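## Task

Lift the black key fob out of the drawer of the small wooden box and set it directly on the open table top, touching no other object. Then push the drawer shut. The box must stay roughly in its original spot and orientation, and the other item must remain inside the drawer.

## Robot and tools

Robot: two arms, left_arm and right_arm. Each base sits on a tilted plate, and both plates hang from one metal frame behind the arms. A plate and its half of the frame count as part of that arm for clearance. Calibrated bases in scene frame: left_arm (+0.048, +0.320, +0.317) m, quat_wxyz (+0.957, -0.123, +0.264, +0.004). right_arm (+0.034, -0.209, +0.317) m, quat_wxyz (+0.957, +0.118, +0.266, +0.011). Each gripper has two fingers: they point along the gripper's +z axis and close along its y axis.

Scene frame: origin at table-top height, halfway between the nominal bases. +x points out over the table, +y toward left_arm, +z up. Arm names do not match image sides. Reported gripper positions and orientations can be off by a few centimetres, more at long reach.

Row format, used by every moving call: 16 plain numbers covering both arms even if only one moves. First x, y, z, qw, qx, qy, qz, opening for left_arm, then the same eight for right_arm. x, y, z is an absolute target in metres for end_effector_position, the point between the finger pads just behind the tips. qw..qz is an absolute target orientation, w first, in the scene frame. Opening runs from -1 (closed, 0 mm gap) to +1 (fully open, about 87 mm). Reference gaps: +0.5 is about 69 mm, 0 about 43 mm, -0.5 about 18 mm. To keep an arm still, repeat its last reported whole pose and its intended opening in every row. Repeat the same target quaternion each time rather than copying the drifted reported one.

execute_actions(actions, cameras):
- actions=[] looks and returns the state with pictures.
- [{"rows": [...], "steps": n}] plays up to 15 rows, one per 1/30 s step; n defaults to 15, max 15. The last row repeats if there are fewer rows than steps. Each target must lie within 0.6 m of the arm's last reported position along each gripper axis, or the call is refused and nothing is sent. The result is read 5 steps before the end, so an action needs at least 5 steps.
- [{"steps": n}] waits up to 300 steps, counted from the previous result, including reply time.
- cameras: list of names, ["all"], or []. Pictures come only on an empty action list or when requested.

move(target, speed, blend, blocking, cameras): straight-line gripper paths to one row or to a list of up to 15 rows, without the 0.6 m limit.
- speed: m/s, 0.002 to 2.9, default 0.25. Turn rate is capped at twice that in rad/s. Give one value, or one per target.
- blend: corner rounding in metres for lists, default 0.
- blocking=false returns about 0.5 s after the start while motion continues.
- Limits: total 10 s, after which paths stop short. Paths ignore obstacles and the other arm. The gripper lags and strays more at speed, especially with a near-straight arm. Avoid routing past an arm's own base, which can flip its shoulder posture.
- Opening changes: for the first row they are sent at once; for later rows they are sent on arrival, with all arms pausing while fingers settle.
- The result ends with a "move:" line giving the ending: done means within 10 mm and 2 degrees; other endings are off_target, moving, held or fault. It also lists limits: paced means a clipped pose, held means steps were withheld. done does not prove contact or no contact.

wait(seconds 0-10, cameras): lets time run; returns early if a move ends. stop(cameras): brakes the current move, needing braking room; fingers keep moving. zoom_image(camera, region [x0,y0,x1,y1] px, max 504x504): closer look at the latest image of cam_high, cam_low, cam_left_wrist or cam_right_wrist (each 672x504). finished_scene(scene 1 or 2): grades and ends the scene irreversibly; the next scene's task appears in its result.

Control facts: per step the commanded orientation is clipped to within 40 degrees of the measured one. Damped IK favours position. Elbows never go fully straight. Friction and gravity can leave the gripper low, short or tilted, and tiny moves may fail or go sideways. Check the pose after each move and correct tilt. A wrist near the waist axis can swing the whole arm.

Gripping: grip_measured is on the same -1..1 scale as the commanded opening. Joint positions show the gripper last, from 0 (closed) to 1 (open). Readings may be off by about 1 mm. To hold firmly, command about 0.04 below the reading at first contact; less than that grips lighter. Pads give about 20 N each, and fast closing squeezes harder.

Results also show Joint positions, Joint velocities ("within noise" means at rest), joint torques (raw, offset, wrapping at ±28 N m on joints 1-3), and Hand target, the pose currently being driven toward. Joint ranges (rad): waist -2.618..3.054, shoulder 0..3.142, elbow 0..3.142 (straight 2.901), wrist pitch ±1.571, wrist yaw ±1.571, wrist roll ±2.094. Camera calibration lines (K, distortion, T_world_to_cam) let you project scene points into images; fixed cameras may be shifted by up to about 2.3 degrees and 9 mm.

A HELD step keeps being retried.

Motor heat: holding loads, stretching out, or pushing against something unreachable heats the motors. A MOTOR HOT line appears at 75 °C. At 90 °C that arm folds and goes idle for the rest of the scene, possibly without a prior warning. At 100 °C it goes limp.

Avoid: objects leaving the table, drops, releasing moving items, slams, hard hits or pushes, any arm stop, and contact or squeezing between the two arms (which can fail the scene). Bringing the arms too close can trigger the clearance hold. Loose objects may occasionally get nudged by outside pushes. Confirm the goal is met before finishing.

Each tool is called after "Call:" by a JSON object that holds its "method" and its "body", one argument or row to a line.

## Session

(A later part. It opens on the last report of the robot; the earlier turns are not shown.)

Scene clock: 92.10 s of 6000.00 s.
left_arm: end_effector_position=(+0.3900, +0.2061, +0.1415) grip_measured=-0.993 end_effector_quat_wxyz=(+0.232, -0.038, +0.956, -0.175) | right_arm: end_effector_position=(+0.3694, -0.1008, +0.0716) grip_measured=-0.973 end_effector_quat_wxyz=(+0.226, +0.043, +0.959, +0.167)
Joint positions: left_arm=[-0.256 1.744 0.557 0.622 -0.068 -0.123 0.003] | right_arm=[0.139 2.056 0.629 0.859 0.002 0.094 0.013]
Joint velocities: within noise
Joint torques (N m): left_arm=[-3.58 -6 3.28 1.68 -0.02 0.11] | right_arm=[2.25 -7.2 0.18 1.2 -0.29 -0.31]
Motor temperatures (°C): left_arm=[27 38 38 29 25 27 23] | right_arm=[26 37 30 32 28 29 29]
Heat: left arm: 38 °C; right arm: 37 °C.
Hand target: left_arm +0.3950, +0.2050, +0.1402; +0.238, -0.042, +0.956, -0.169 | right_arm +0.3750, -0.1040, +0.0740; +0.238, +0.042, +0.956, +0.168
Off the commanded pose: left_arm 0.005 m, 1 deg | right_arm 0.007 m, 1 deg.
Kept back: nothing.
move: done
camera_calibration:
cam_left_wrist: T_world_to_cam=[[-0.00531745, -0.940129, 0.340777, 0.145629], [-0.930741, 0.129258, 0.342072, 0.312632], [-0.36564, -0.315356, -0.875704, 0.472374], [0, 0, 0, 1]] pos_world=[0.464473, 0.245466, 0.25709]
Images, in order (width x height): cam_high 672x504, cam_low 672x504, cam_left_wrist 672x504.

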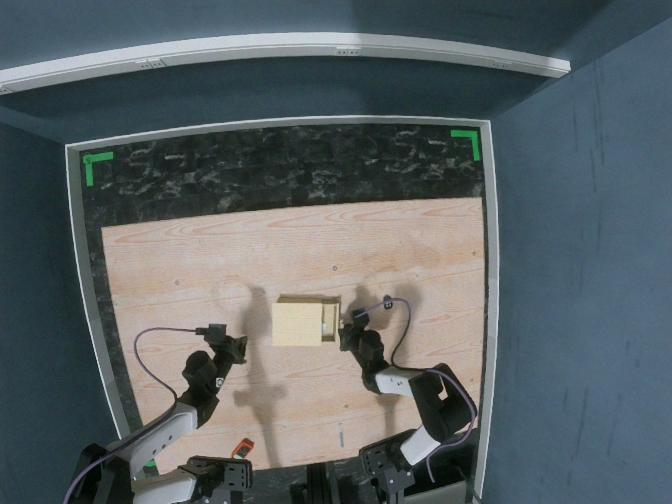

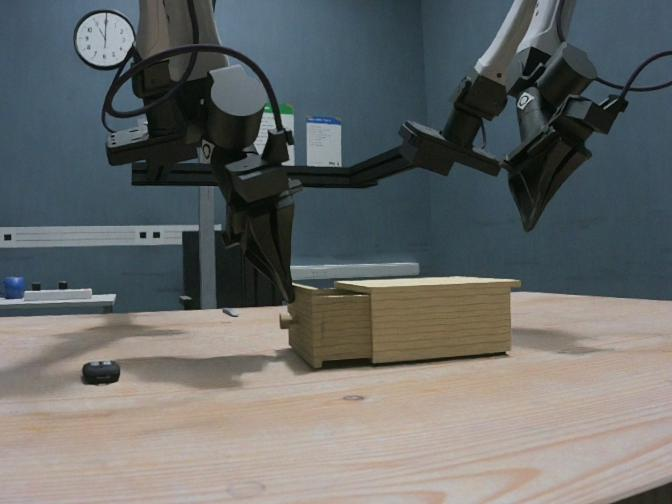

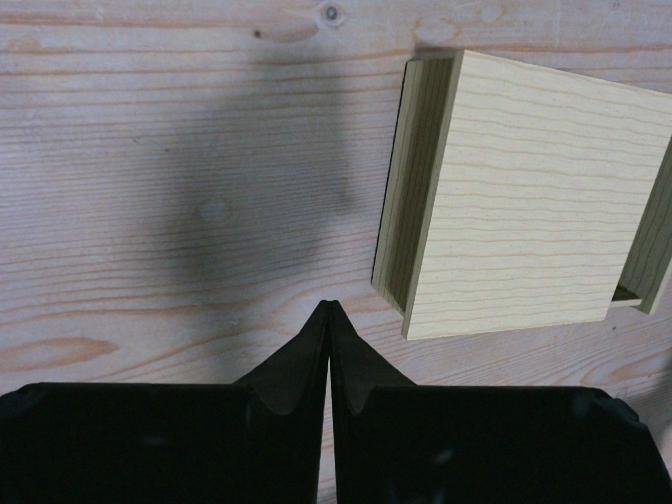

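Call:
{"method": "move", "body": {
  "target": [0.373, 0.168, 0.052, 0.2382, -0.0420, 0.9556, -0.1684, -1, 0.392, -0.110, 0.075, 0.2382, 0.0420, 0.9556, 0.1684, -1],
  "speed": 0.2,
  "cameras": ["cam_low", "cam_left_wrist", "cam_right_wrist"]
}}

Scene clock: 94.13 s of 6000.00 s.
left_arm: end_effector_position=(+0.3730, +0.1685, +0.0543) grip_measured=-0.993 end_effector_quat_wxyz=(+0.235, -0.039, +0.955, -0.175) | right_arm: end_effector_position=(+0.3790, -0.1052, +0.0682) grip_measured=-0.973 end_effector_quat_wxyz=(+0.222, +0.042, +0.959, +0.168)
Joint positions: left_arm=[-0.277 2.233 0.677 0.996 -0.087 -0.135 0.003] | right_arm=[0.118 2.056 0.673 0.808 -0.019 0.083 0.013]
Joint velocities: within noise
Joint torques (N m): left_arm=[-4.29 -6.63 0.58 1.69 -0.04 0.12] | right_arm=[2.35 -9.07 1.72 0.95 -0.26 -0.3]
Motor temperatures (°C): left_arm=[27 38 38 30 25 27 23] | right_arm=[26 37 30 32 28 29 29]
Heat: left arm: 38 °C; right arm: 37 °C.
Hand target: left_arm +0.3730, +0.1680, +0.0521; +0.238, -0.042, +0.956, -0.169 | right_arm +0.3918, -0.1100, +0.0749; +0.238, +0.042, +0.956, +0.168
Off the commanded pose: left_arm 0.002 m, 1 deg | right_arm 0.015 m, 2 deg.
Kept back: nothing.
move: off_target (right_arm)
camera_calibration:
cam_left_wrist: T_world_to_cam=[[-0.00417454, -0.939827, 0.341624, 0.139391], [-0.93328, 0.12635, 0.336192, 0.333172], [-0.359126, -0.317428, -0.877649, 0.376032], [0, 0, 0, 1]] pos_world=[0.446568, 0.20827, 0.170396]
cam_right_wrist: T_world_to_cam=[[0.0127988, -0.942185, -0.334847, -0.0828642], [-0.912102, -0.148231, 0.382226, 0.32371], [-0.409763, 0.300523, -0.861267, 0.38204], [0, 0, 0, 1]] pos_world=[0.452864, -0.144901, 0.177561]
Images, in order (width x height): cam_low 672x504, cam_left_wrist 672x504, cam_right_wrist 672x504.

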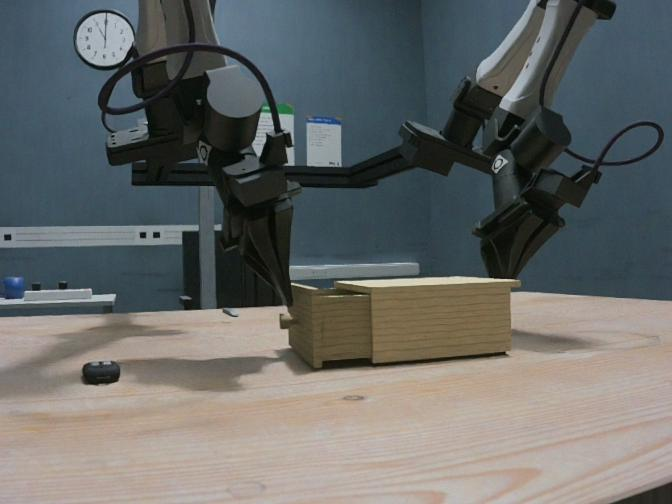

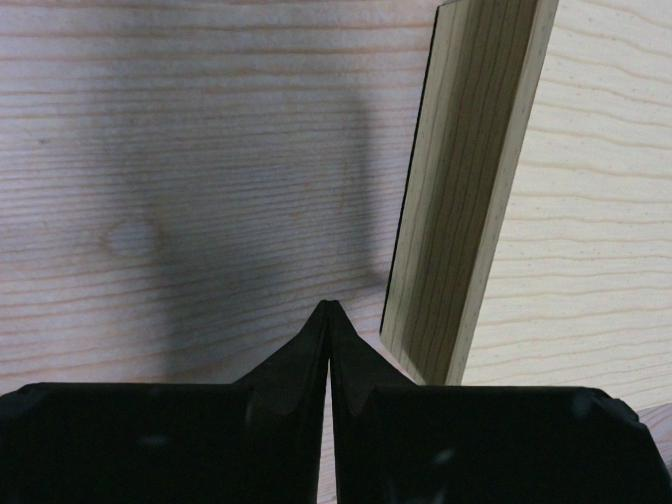

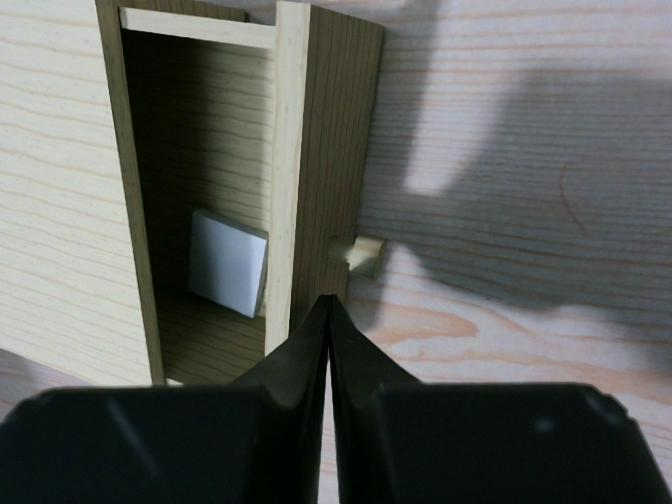

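Call:
{"method": "move", "body": {
  "target": [0.373, 0.105, 0.050, 0.2382, -0.0420, 0.9556, -0.1684, -1, 0.392, -0.080, 0.075, 0.2382, 0.0420, 0.9556, 0.1684, -1],
  "speed": 0.06,
  "cameras": ["cam_low", "cam_left_wrist", "cam_right_wrist", "cam_high"]
}}

Call:
{"method": "zoom_image", "body": {
  "camera": "cam_high",
  "region": [260, 280, 400, 360]
}}

Scene clock: 95.80 s of 6000.00 s.
left_arm: end_effector_position=(+0.3822, +0.1367, +0.0495) grip_measured=-0.993 end_effector_quat_wxyz=(+0.253, -0.051, +0.959, -0.120) | right_arm: end_effector_position=(+0.3837, -0.1006, +0.0697) grip_measured=-0.973 end_effector_quat_wxyz=(+0.227, +0.043, +0.963, +0.137)
Joint positions: left_arm=[-0.418 2.312 0.781 0.977 -0.322 -0.196 0.003] | right_arm=[0.169 2.056 0.689 0.796 0.086 0.096 0.013]
Joint velocities: within noise
Joint torques (N m): left_arm=[-7.77 -5.96 2.33 1.44 0.76 -0.21] | right_arm=[6.22 -6.08 2.99 1.16 -0.49 0.1]
Motor temperatures (°C): left_arm=[27 38 38 30 25 27 23] | right_arm=[26 37 30 32 28 29 29]
Heat: left arm: 38 °C; right arm: 37 °C.
Hand target: left_arm +0.3718, +0.1068, +0.0517; +0.238, -0.042, +0.956, -0.167 | right_arm +0.3914, -0.0805, +0.0758; +0.238, +0.042, +0.956, +0.168
Off the commanded pose: left_arm 0.033 m, 6 deg | right_arm 0.023 m, 4 deg.
Kept back: nothing.
move: off_target (left_arm, right_arm)
camera_calibration:
cam_left_wrist: T_world_to_cam=[[0.0403667, -0.968926, 0.244033, 0.102927], [-0.94557, 0.0418845, 0.322712, 0.364365], [-0.322906, -0.243777, -0.914497, 0.342902], [0, 0, 0, 1]] pos_world=[0.451103, 0.168059, 0.17088]
cam_right_wrist: T_world_to_cam=[[-0.00162449, -0.961037, -0.276415, -0.0785906], [-0.916075, -0.109414, 0.385792, 0.333352], [-0.401004, 0.253844, -0.880204, 0.377221], [0, 0, 0, 1]] pos_world=[0.456515, -0.13481, 0.181703]

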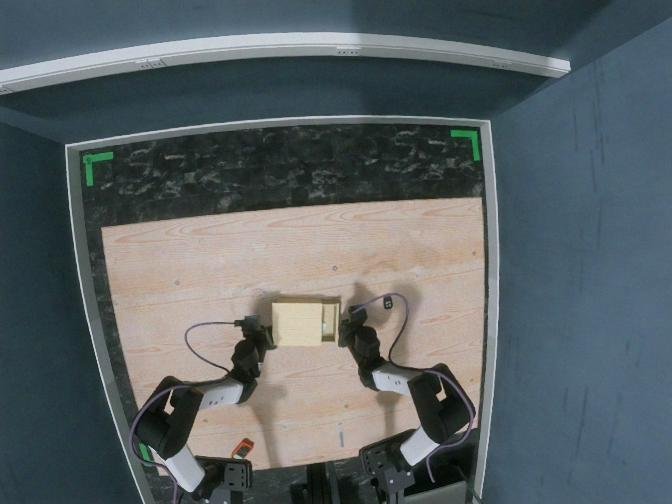

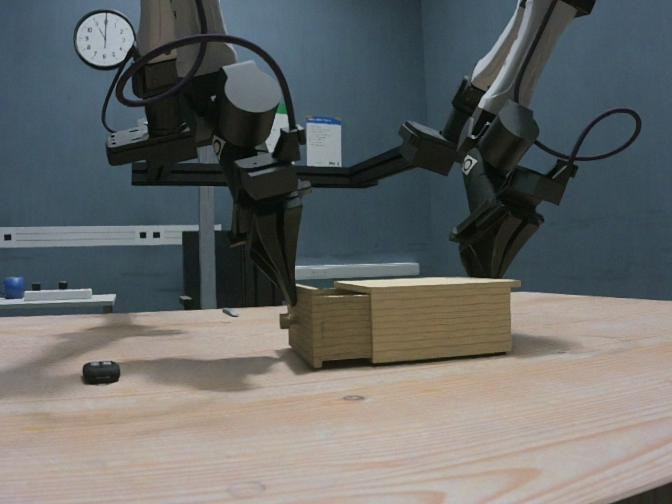

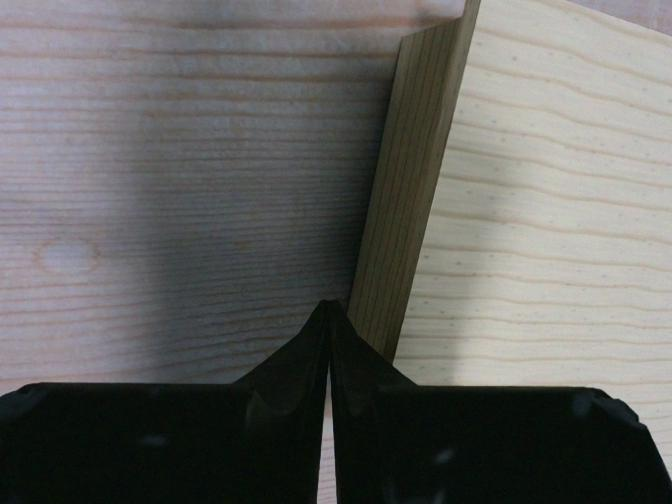

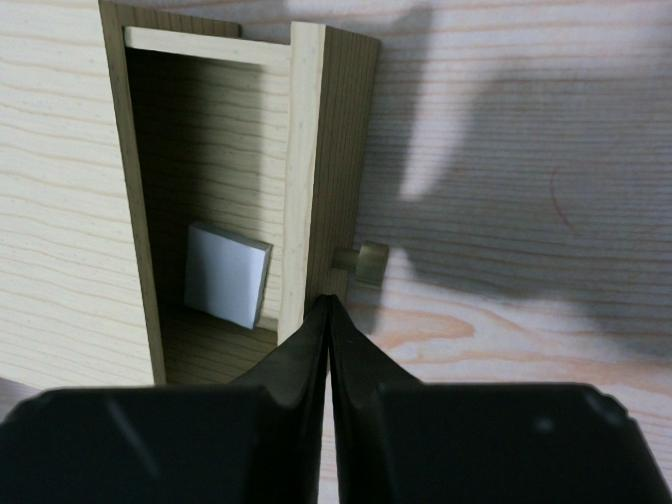

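Scaled by 3.600 from the camera's 672x504 image, which has a finer 960x720 frame.

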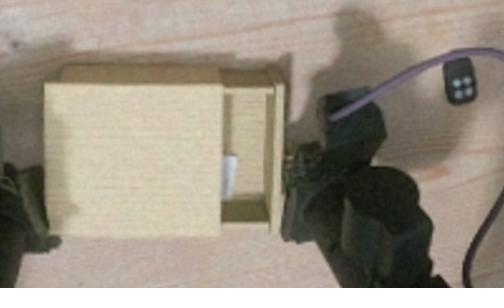

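Call:
{"method": "move", "body": {
  "target": [
    [0.373, 0.105, 0.050, 0.2382, -0.0420, 0.9556, -0.1684, -1, 0.394, -0.138, 0.078, 0.2382, 0.0420, 0.9556, 0.1684, -1],
    [0.373, 0.105, 0.050, 0.2382, -0.0420, 0.9556, -0.1684, -1, 0.394, -0.142, 0.046, 0.2382, 0.0420, 0.9556, 0.1684, -1]
  ],
  "speed": [0.12, 0.12],
  "cameras": ["cam_low", "cam_left_wrist", "cam_right_wrist", "cam_high"]
}}

Call:
{"method": "zoom_image", "body": {
  "camera": "cam_high",
  "region": [260, 280, 400, 360]
}}

Scene clock: 98.13 s of 6000.00 s.
left_arm: end_effector_position=(+0.3821, +0.1367, +0.0495) grip_measured=-0.993 end_effector_quat_wxyz=(+0.253, -0.052, +0.959, -0.119) | right_arm: end_effector_position=(+0.3895, -0.1401, +0.0484) grip_measured=-0.973 end_effector_quat_wxyz=(+0.228, +0.046, +0.958, +0.168)
Joint positions: left_arm=[-0.419 2.312 0.781 0.976 -0.325 -0.198 0.003] | right_arm=[-0.004 2.102 0.724 0.812 -0.119 0.022 0.013]
Joint velocities: within noise
Joint torques (N m): left_arm=[-7.77 -5.96 2.35 1.43 0.75 -0.2] | right_arm=[1.87 -5.93 1.5 1.12 -0.33 -0.29]
Motor temperatures (°C): left_arm=[27 38 38 30 25 27 23] | right_arm=[26 37 30 32 28 29 29]
Heat: left arm: 38 °C; right arm: 37 °C.
Hand target: left_arm +0.3718, +0.1067, +0.0518; +0.237, -0.042, +0.956, -0.167 | right_arm +0.3940, -0.1421, +0.0462; +0.238, +0.042, +0.956, +0.168
Off the commanded pose: left_arm 0.033 m, 6 deg | right_arm 0.005 m, 1 deg.
Kept back: nothing.
move: off_target (left_arm)
camera_calibration:
cam_left_wrist: T_world_to_cam=[[0.0428034, -0.969066, 0.24306, 0.102115], [-0.945387, 0.0393975, 0.32356, 0.364557], [-0.323127, -0.243636, -0.914457, 0.342995], [0, 0, 0, 1]] pos_world=[0.451107, 0.16816, 0.170878]
cam_right_wrist: T_world_to_cam=[[0.00815465, -0.942359, -0.334506, -0.120777], [-0.917405, -0.140149, 0.37246, 0.339385], [-0.397871, 0.30384, -0.865667, 0.375936], [0, 0, 0, 1]] pos_world=[0.461912, -0.180475, 0.158627]

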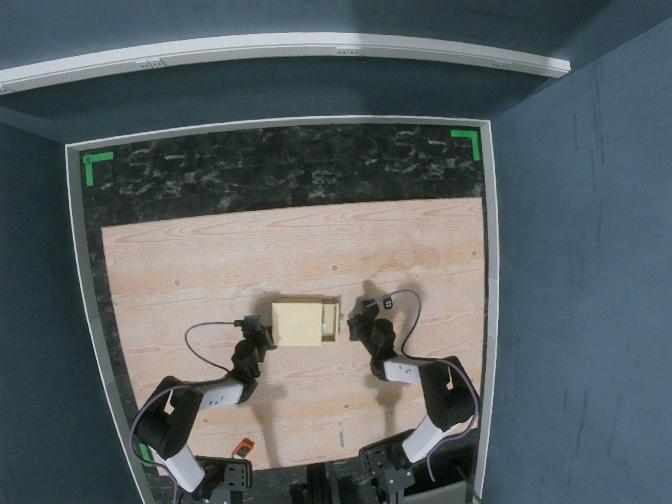

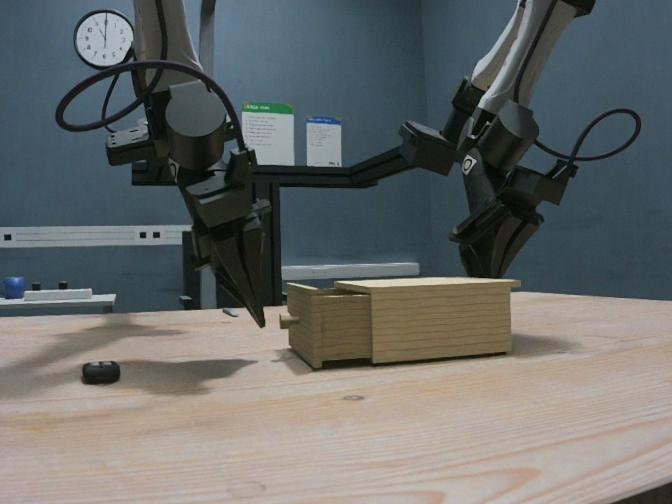

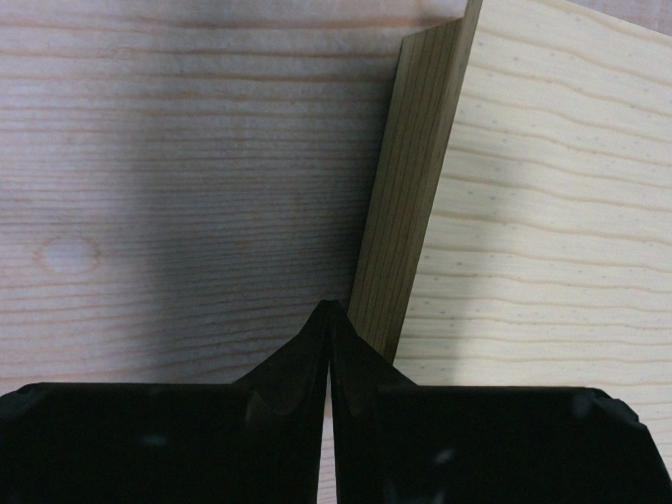

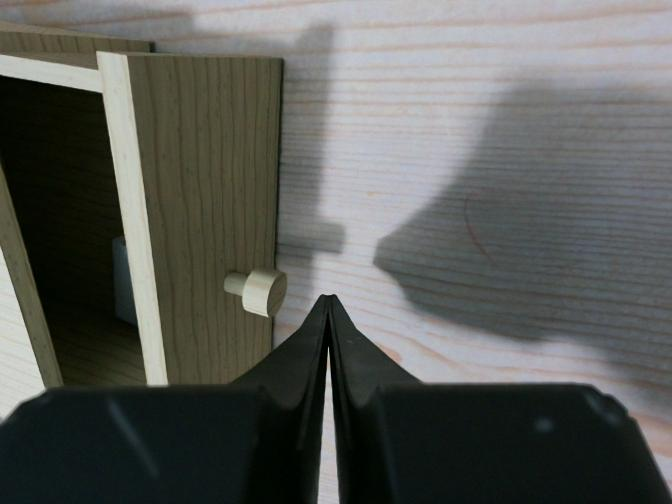

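Scaled by 3.600 from the camera's 672x504 image, which has a finer 960x720 frame.

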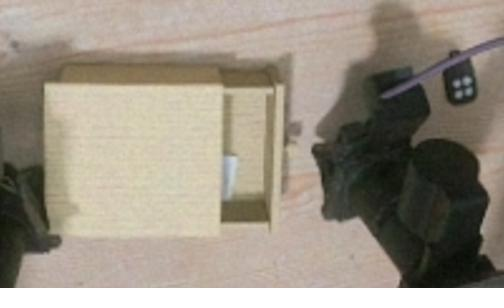

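Call:
{"method": "move", "body": {
  "target": [
    [0.373, 0.105, 0.050, 0.2382, -0.0420, 0.9556, -0.1684, -1, 0.391, -0.138, 0.037, 0.2382, 0.0420, 0.9556, 0.1684, -1],
    [0.373, 0.103, 0.050, 0.2382, -0.0420, 0.9556, -0.1684, -1, 0.391, -0.080, 0.037, 0.2382, 0.0420, 0.9556, 0.1684, -1]
  ],
  "speed": [0.12, 0.06],
  "cameras": ["cam_low", "cam_left_wrist", "cam_right_wrist", "cam_high"]
}}

Call:
{"method": "zoom_image", "body": {
  "camera": "cam_high",
  "region": [260, 280, 400, 360]
}}

Scene clock: 100.10 s of 6000.00 s.
left_arm: end_effector_position=(+0.3821, +0.1369, +0.0496) grip_measured=-0.993 end_effector_quat_wxyz=(+0.253, -0.052, +0.959, -0.116) | right_arm: end_effector_position=(+0.3887, -0.1080, +0.0334) grip_measured=-0.973 end_effector_quat_wxyz=(+0.232, +0.048, +0.963, +0.126)
Joint positions: left_arm=[-0.423 2.312 0.783 0.973 -0.335 -0.2 0.003] | right_arm=[0.125 2.207 0.773 0.875 0.073 0.075 0.013]
Joint velocities: within noise
Joint torques (N m): left_arm=[-7.94 -5.82 2.54 1.44 0.79 -0.23] | right_arm=[7.12 -5.64 1.69 1.24 -0.71 0.1]
Motor temperatures (°C): left_arm=[28 38 38 30 25 27 23] | right_arm=[26 37 30 32 28 29 29]
Heat: left arm: 38 °C; right arm: 37 °C.
Hand target: left_arm +0.3716, +0.1050, +0.0520; +0.237, -0.042, +0.956, -0.167 | right_arm +0.3899, -0.0808, +0.0381; +0.237, +0.042, +0.956, +0.168
Off the commanded pose: left_arm 0.035 m, 6 deg | right_arm 0.028 m, 5 deg.
Kept back: nothing.
move: off_target (left_arm, right_arm)
camera_calibration:
cam_left_wrist: T_world_to_cam=[[0.0456227, -0.970619, 0.236257, 0.101734], [-0.945354, 0.0344823, 0.324218, 0.365121], [-0.322839, -0.238138, -0.916005, 0.342228], [0, 0, 0, 1]] pos_world=[0.451012, 0.167652, 0.171068]
cam_right_wrist: T_world_to_cam=[[-0.0155385, -0.966144, -0.257536, -0.0914475], [-0.920166, -0.0869604, 0.381749, 0.355221], [-0.39122, 0.242908, -0.887661, 0.344381], [0, 0, 0, 1]] pos_world=[0.46017, -0.141114, 0.146538]

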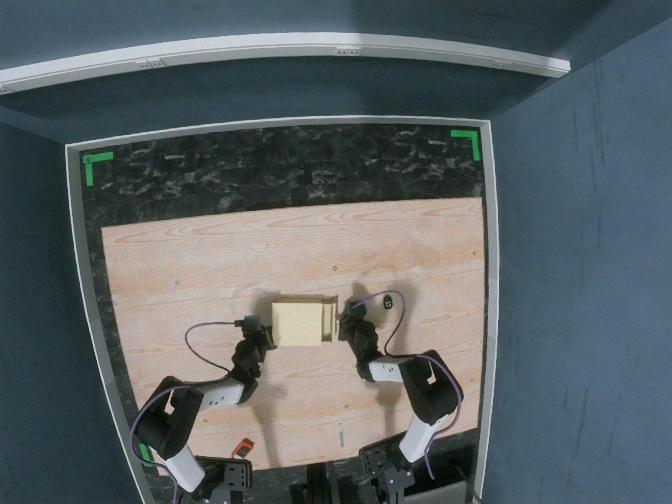

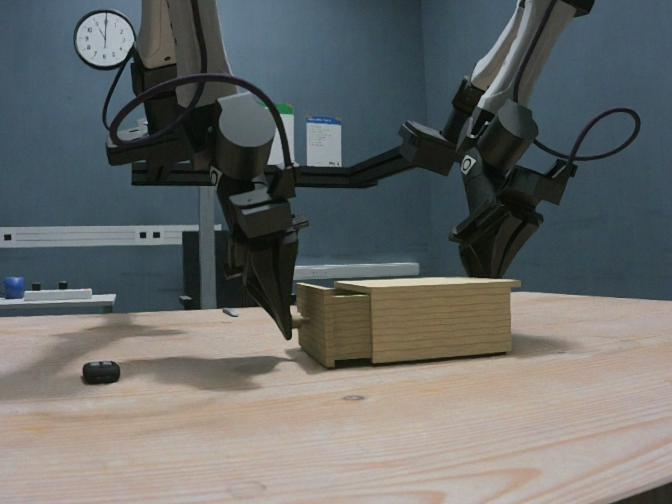

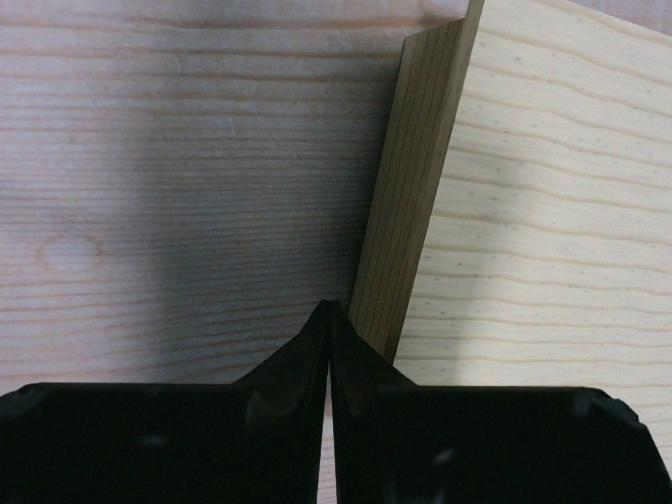

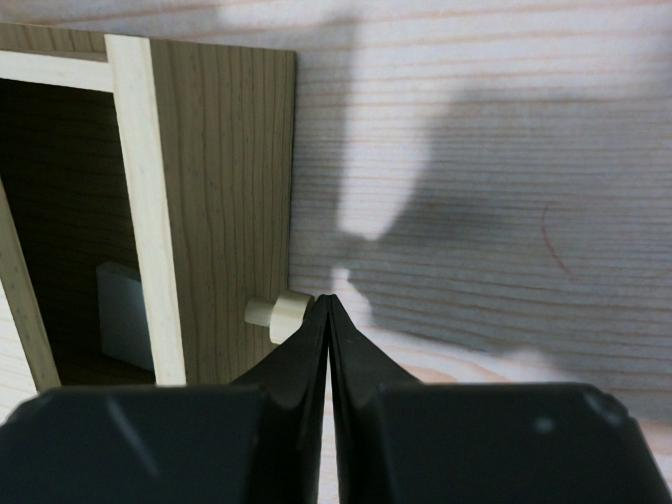

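Scaled by 3.600 from the camera's 672x504 image, which has a finer 960x720 frame.

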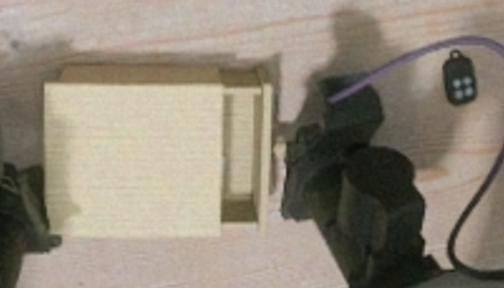

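Call:
{"method": "move", "body": {
  "target": [
    [0.373, 0.100, 0.050, 0.2382, -0.0420, 0.9556, -0.1684, -1, 0.391, -0.046, 0.037, 0.2382, 0.0420, 0.9556, 0.1684, -1]
  ],
  "speed": 0.06,
  "cameras": ["cam_low", "cam_left_wrist", "cam_right_wrist", "cam_high"]
}}

Call:
{"method": "zoom_image", "body": {
  "camera": "cam_high",
  "region": [260, 280, 400, 360]
}}

Scene clock: 101.20 s of 6000.00 s.
left_arm: end_effector_position=(+0.3821, +0.1371, +0.0497) grip_measured=-0.993 end_effector_quat_wxyz=(+0.253, -0.053, +0.960, -0.110) | right_arm: end_effector_position=(+0.3910, -0.0821, +0.0324) grip_measured=-0.974 end_effector_quat_wxyz=(+0.235, +0.051, +0.964, +0.113)
Joint positions: left_arm=[-0.428 2.312 0.785 0.968 -0.351 -0.201 0.003] | right_arm=[0.21 2.247 0.813 0.876 0.172 0.119 0.013]
Joint velocities: within noise
Joint torques (N m): left_arm=[-8.21 -5.7 2.67 1.46 0.91 -0.26] | right_arm=[8.25 -5.59 1.95 1.2 -0.88 0.12]
Motor temperatures (°C): left_arm=[28 38 38 30 25 27 23] | right_arm=[26 37 30 32 28 29 28]
Heat: left arm: 38 °C; right arm: 37 °C.
Hand target: left_arm +0.3713, +0.1023, +0.0525; +0.237, -0.042, +0.956, -0.167 | right_arm +0.3894, -0.0476, +0.0388; +0.237, +0.042, +0.956, +0.168
Off the commanded pose: left_arm 0.038 m, 7 deg | right_arm 0.036 m, 7 deg.
Kept back: nothing.
move: off_target (left_arm, right_arm)
camera_calibration:
cam_left_wrist: T_world_to_cam=[[0.0494269, -0.972915, 0.225818, 0.101317], [-0.945246, 0.0274593, 0.325201, 0.36589], [-0.322594, -0.229527, -0.918287, 0.341201], [0, 0, 0, 1]] pos_world=[0.450918, 0.16684, 0.171453]
cam_right_wrist: T_world_to_cam=[[-0.0266194, -0.97187, -0.23401, -0.0635489], [-0.922971, -0.0660165, 0.379165, 0.362869], [-0.383947, 0.226078, -0.89525, 0.334126], [0, 0, 0, 1]] pos_world=[0.461512, -0.113344, 0.146668]

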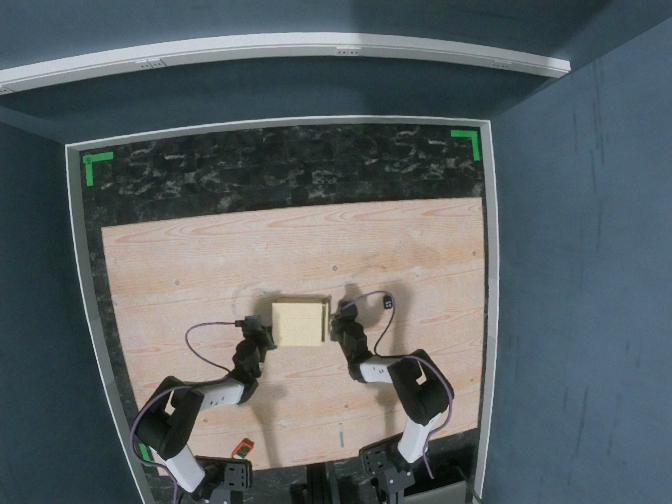

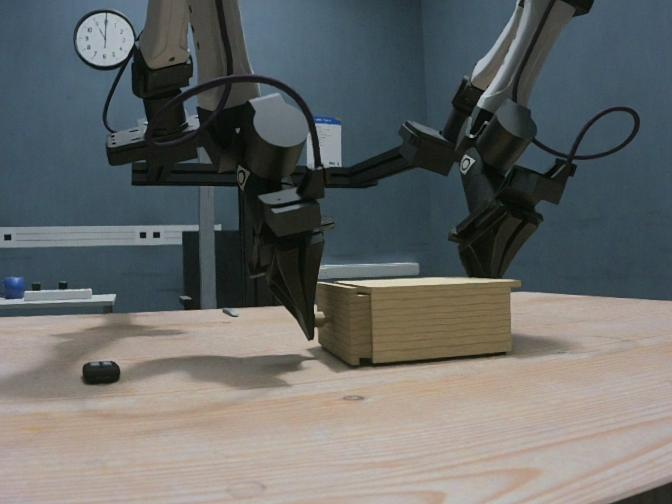

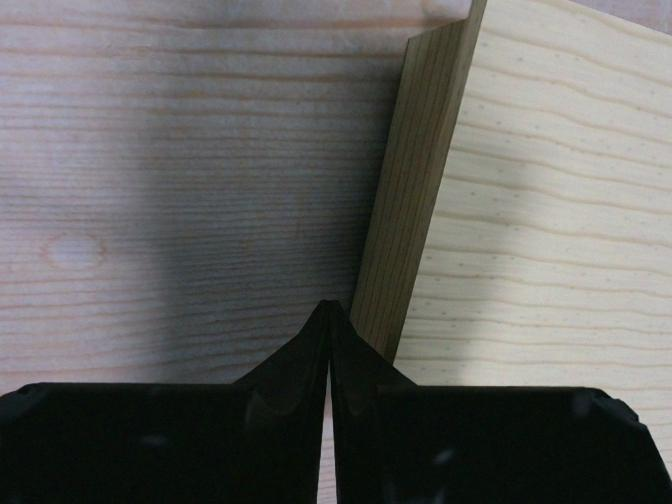

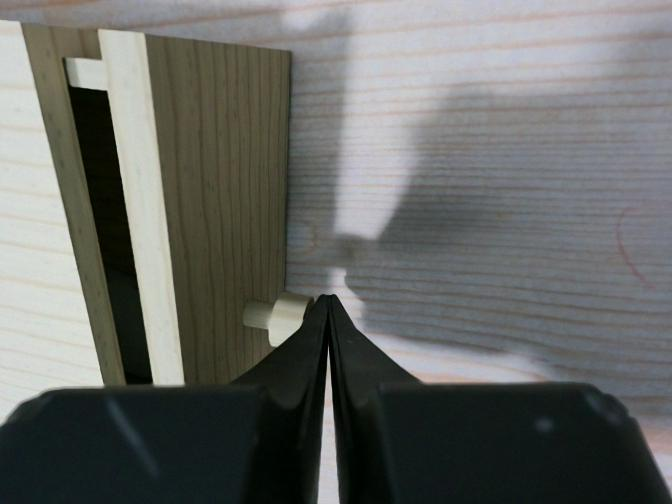

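Scaled by 3.600 from the camera's 672x504 image, which has a finer 960x720 frame.

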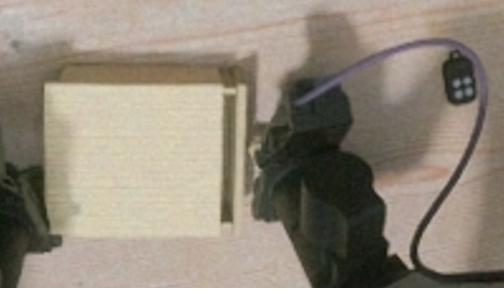

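Call:
{"method": "move", "body": {
  "target": [
    [0.373, 0.100, 0.050, 0.2382, -0.0420, 0.9556, -0.1684, -1, 0.391, -0.030, 0.037, 0.2382, 0.0420, 0.9556, 0.1684, -1]
  ],
  "speed": 0.05,
  "cameras": ["cam_low", "cam_right_wrist", "cam_high"]
}}

Call:
{"method": "zoom_image", "body": {
  "camera": "cam_high",
  "region": [260, 280, 400, 360]
}}

Call:
{"method": "zoom_image", "body": {
  "camera": "cam_low",
  "region": [230, 250, 540, 400]
}}

Scene clock: 102.17 s of 6000.00 s.
left_arm: end_effector_position=(+0.3822, +0.1372, +0.0496) grip_measured=-0.993 end_effector_quat_wxyz=(+0.253, -0.053, +0.960, -0.110) | right_arm: end_effector_position=(+0.3905, -0.0811, +0.0306) grip_measured=-0.974 end_effector_quat_wxyz=(+0.237, +0.057, +0.966, +0.087)
Joint positions: left_arm=[-0.428 2.312 0.786 0.968 -0.352 -0.201 0.003] | right_arm=[0.239 2.261 0.824 0.875 0.249 0.133 0.013]
Joint velocities: within noise
Joint torques (N m): left_arm=[-8.18 -5.64 2.76 1.46 0.88 -0.26] | right_arm=[9.87 -5.7 2.82 1.11 -1.23 0.21]
Motor temperatures (°C): left_arm=[28 38 38 30 25 27 23] | right_arm=[26 37 30 32 28 29 28]
Heat: left arm: 38 °C; right arm: 37 °C.
Hand target: left_arm +0.3714, +0.1024, +0.0525; +0.237, -0.042, +0.956, -0.167 | right_arm +0.3881, -0.0330, +0.0405; +0.236, +0.041, +0.957, +0.166
Off the commanded pose: left_arm 0.038 m, 7 deg | right_arm 0.051 m, 10 deg.
Kept back: nothing.
move: off_target (left_arm, right_arm)
camera_calibration:
cam_right_wrist: T_world_to_cam=[[-0.0501611, -0.980973, -0.18755, -0.0559304], [-0.923517, -0.0259404, 0.382679, 0.366586], [-0.380263, 0.192401, -0.904645, 0.328241], [0, 0, 0, 1]] pos_world=[0.460561, -0.108511, 0.146167]
Images, in order (width x height): cam_high 672x504, cam_low 672x504, cam_right_wrist 672x504.

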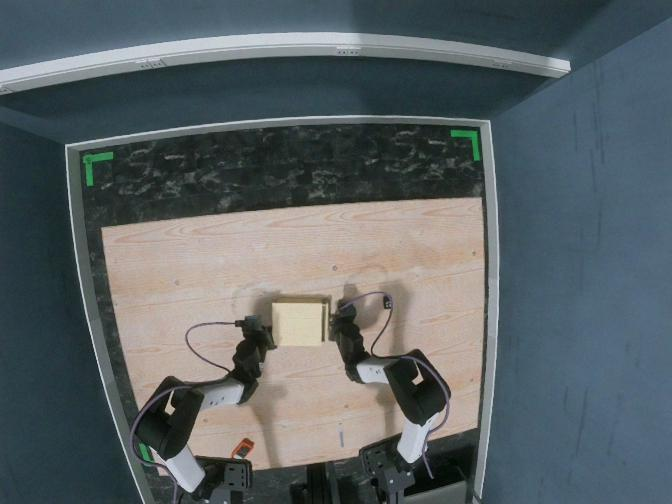

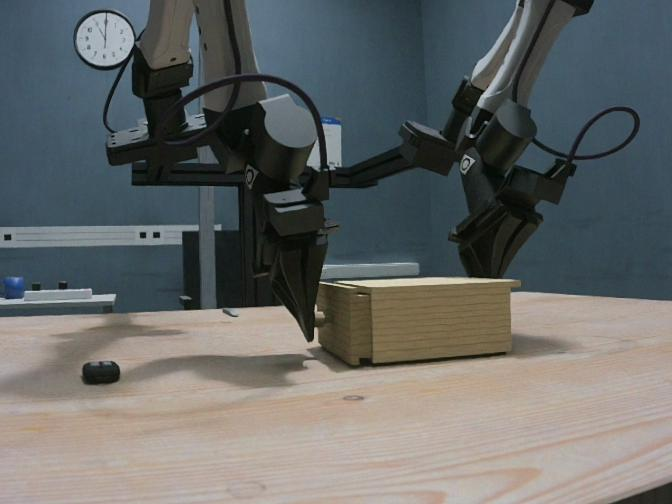

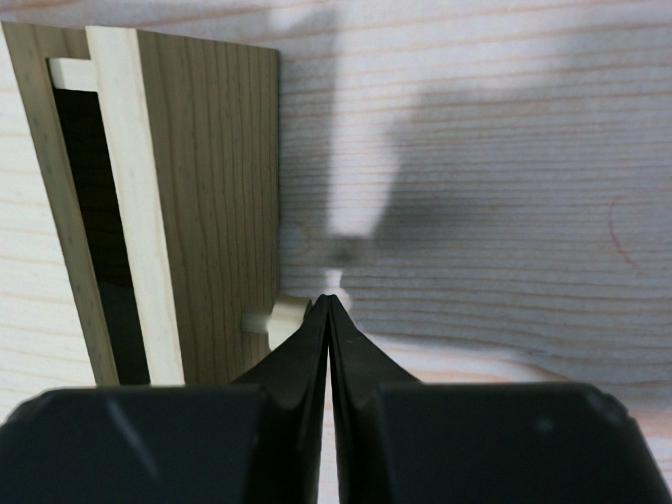

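Scaled by 3.600 from the camera's 672x504 image, which has a finer 960x720 frame.

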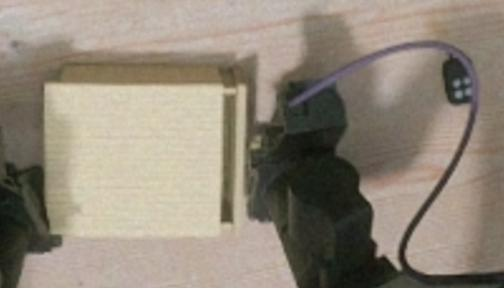

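Scaled by 1.626 from the camera's 672x504 image, which has a finer 960x720 frame.

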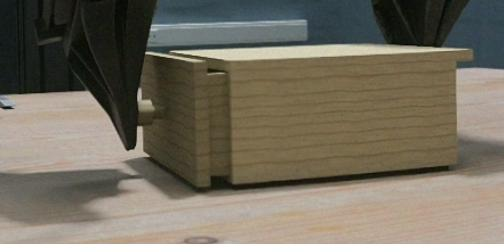

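Call:
{"method": "zoom_image", "body": {
  "camera": "cam_right_wrist",
  "region": [0, 0, 330, 400]
}}

Call:
{"method": "zoom_image", "body": {
  "camera": "cam_low",
  "region": [280, 260, 400, 380]
}}

Scaled by 1.260 from the camera's 672x504 image, which has a finer 960x720 frame.

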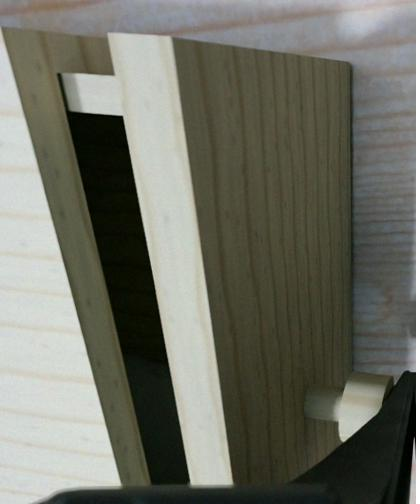

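Scaled by 4.200 from the camera's 672x504 image, which has a finer 960x720 frame.

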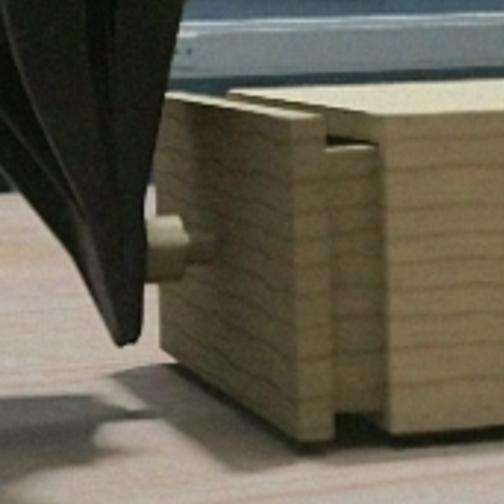

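Call:
{"method": "zoom_image", "body": {
  "camera": "cam_right_wrist",
  "region": [40, 230, 200, 390]
}}

Call:
{"method": "zoom_image", "body": {
  "camera": "cam_high",
  "region": [310, 290, 350, 355]
}}

Scaled by 3.150 from the camera's 672x504 image, which has a finer 960x720 frame.

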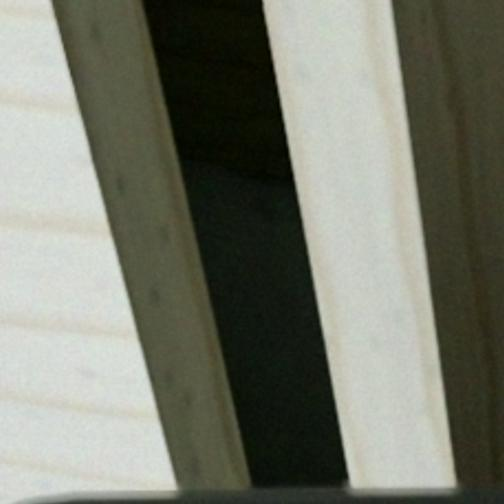

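Scaled by 7.754 from the camera's 672x504 image, which has a finer 960x720 frame.

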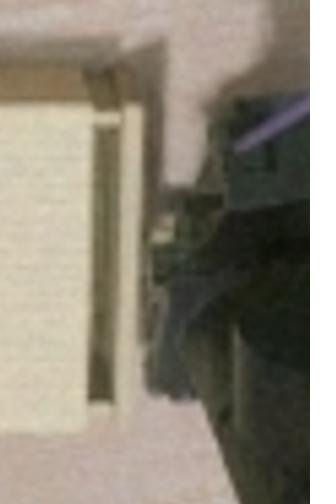

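Call:
{"method": "move", "body": {
  "target": [
    [0.373, 0.088, 0.050, 0.2382, -0.0420, 0.9556, -0.1684, -1, 0.391, -0.006, 0.034, 0.2382, 0.0420, 0.9556, 0.1684, -1]
  ],
  "speed": 0.06,
  "cameras": ["cam_low", "cam_right_wrist", "cam_high"]
}}

Call:
{"method": "zoom_image", "body": {
  "camera": "cam_high",
  "region": [260, 280, 400, 360]
}}

Scene clock: 107.13 s of 6000.00 s.
left_arm: end_effector_position=(+0.3825, +0.1383, +0.0496) grip_measured=-0.993 end_effector_quat_wxyz=(+0.255, -0.054, +0.962, -0.086) | right_arm: end_effector_position=(+0.3901, -0.0657, +0.0271) grip_measured=-0.974 end_effector_quat_wxyz=(+0.237, +0.065, +0.966, +0.075)
Joint positions: left_arm=[-0.449 2.316 0.799 0.95 -0.417 -0.205 0.003] | right_arm=[0.288 2.298 0.863 0.863 0.318 0.17 0.013]
Joint velocities: within noise
Joint torques (N m): left_arm=[-9.1 -5.42 3.21 1.4 1.2 -0.38] | right_arm=[11.19 -5.53 3.43 1.15 -1.39 0.2]
Motor temperatures (°C): left_arm=[29 38 37 30 26 27 23] | right_arm=[27 37 30 33 29 29 28]
Heat: left arm: 38 °C; right arm: 37 °C.
Hand target: left_arm +0.3701, +0.0919, +0.0545; +0.237, -0.042, +0.956, -0.165 | right_arm +0.3872, -0.0100, +0.0390; +0.236, +0.041, +0.957, +0.166
Off the commanded pose: left_arm 0.051 m, 10 deg | right_arm 0.060 m, 11 deg.
Kept back: nothing.
move: off_target (left_arm, right_arm)
camera_calibration:
cam_right_wrist: T_world_to_cam=[[-0.0705436, -0.983319, -0.167655, -0.0343484], [-0.922465, 0.000351449, 0.386081, 0.369047], [-0.379581, 0.181892, -0.907102, 0.321103], [0, 0, 0, 1]] pos_world=[0.459895, -0.0923111, 0.143033]
Images, in order (width x height): cam_high 672x504, cam_low 672x504, cam_right_wrist 672x504.

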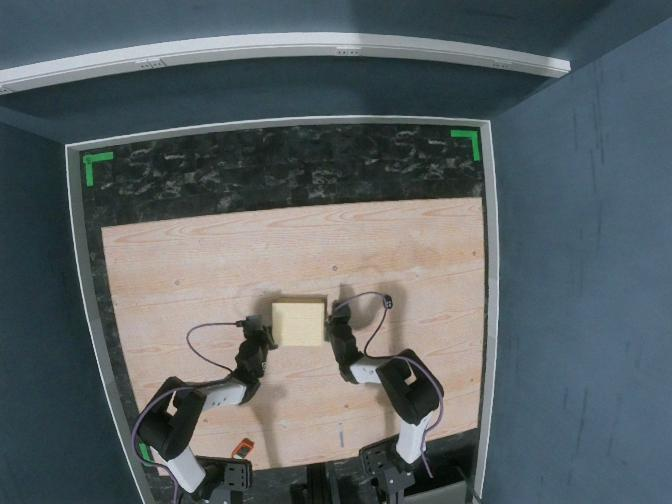

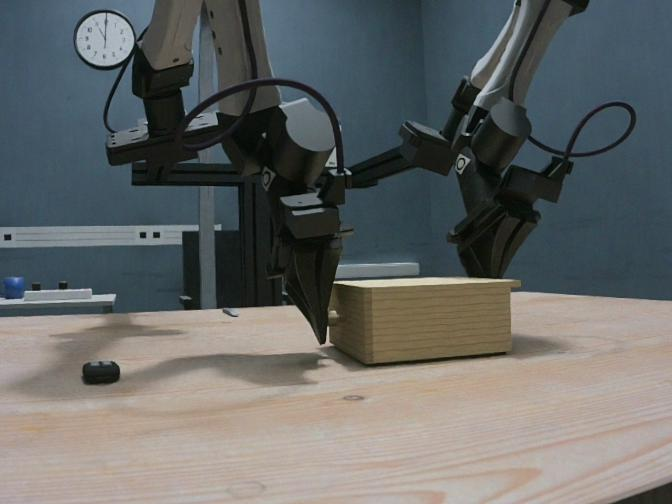

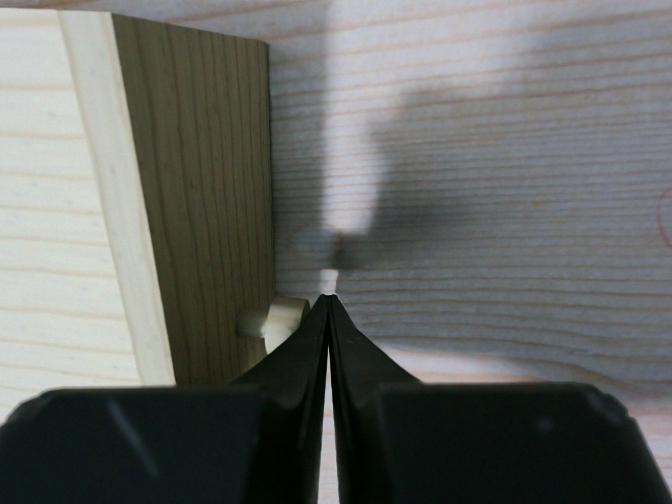

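Scaled by 3.600 from the camera's 672x504 image, which has a finer 960x720 frame.

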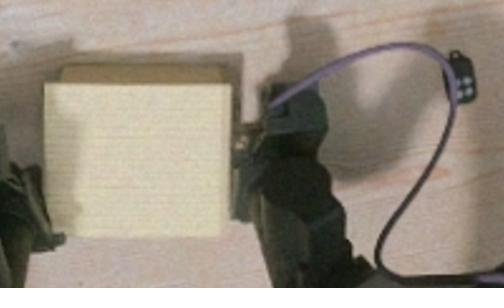

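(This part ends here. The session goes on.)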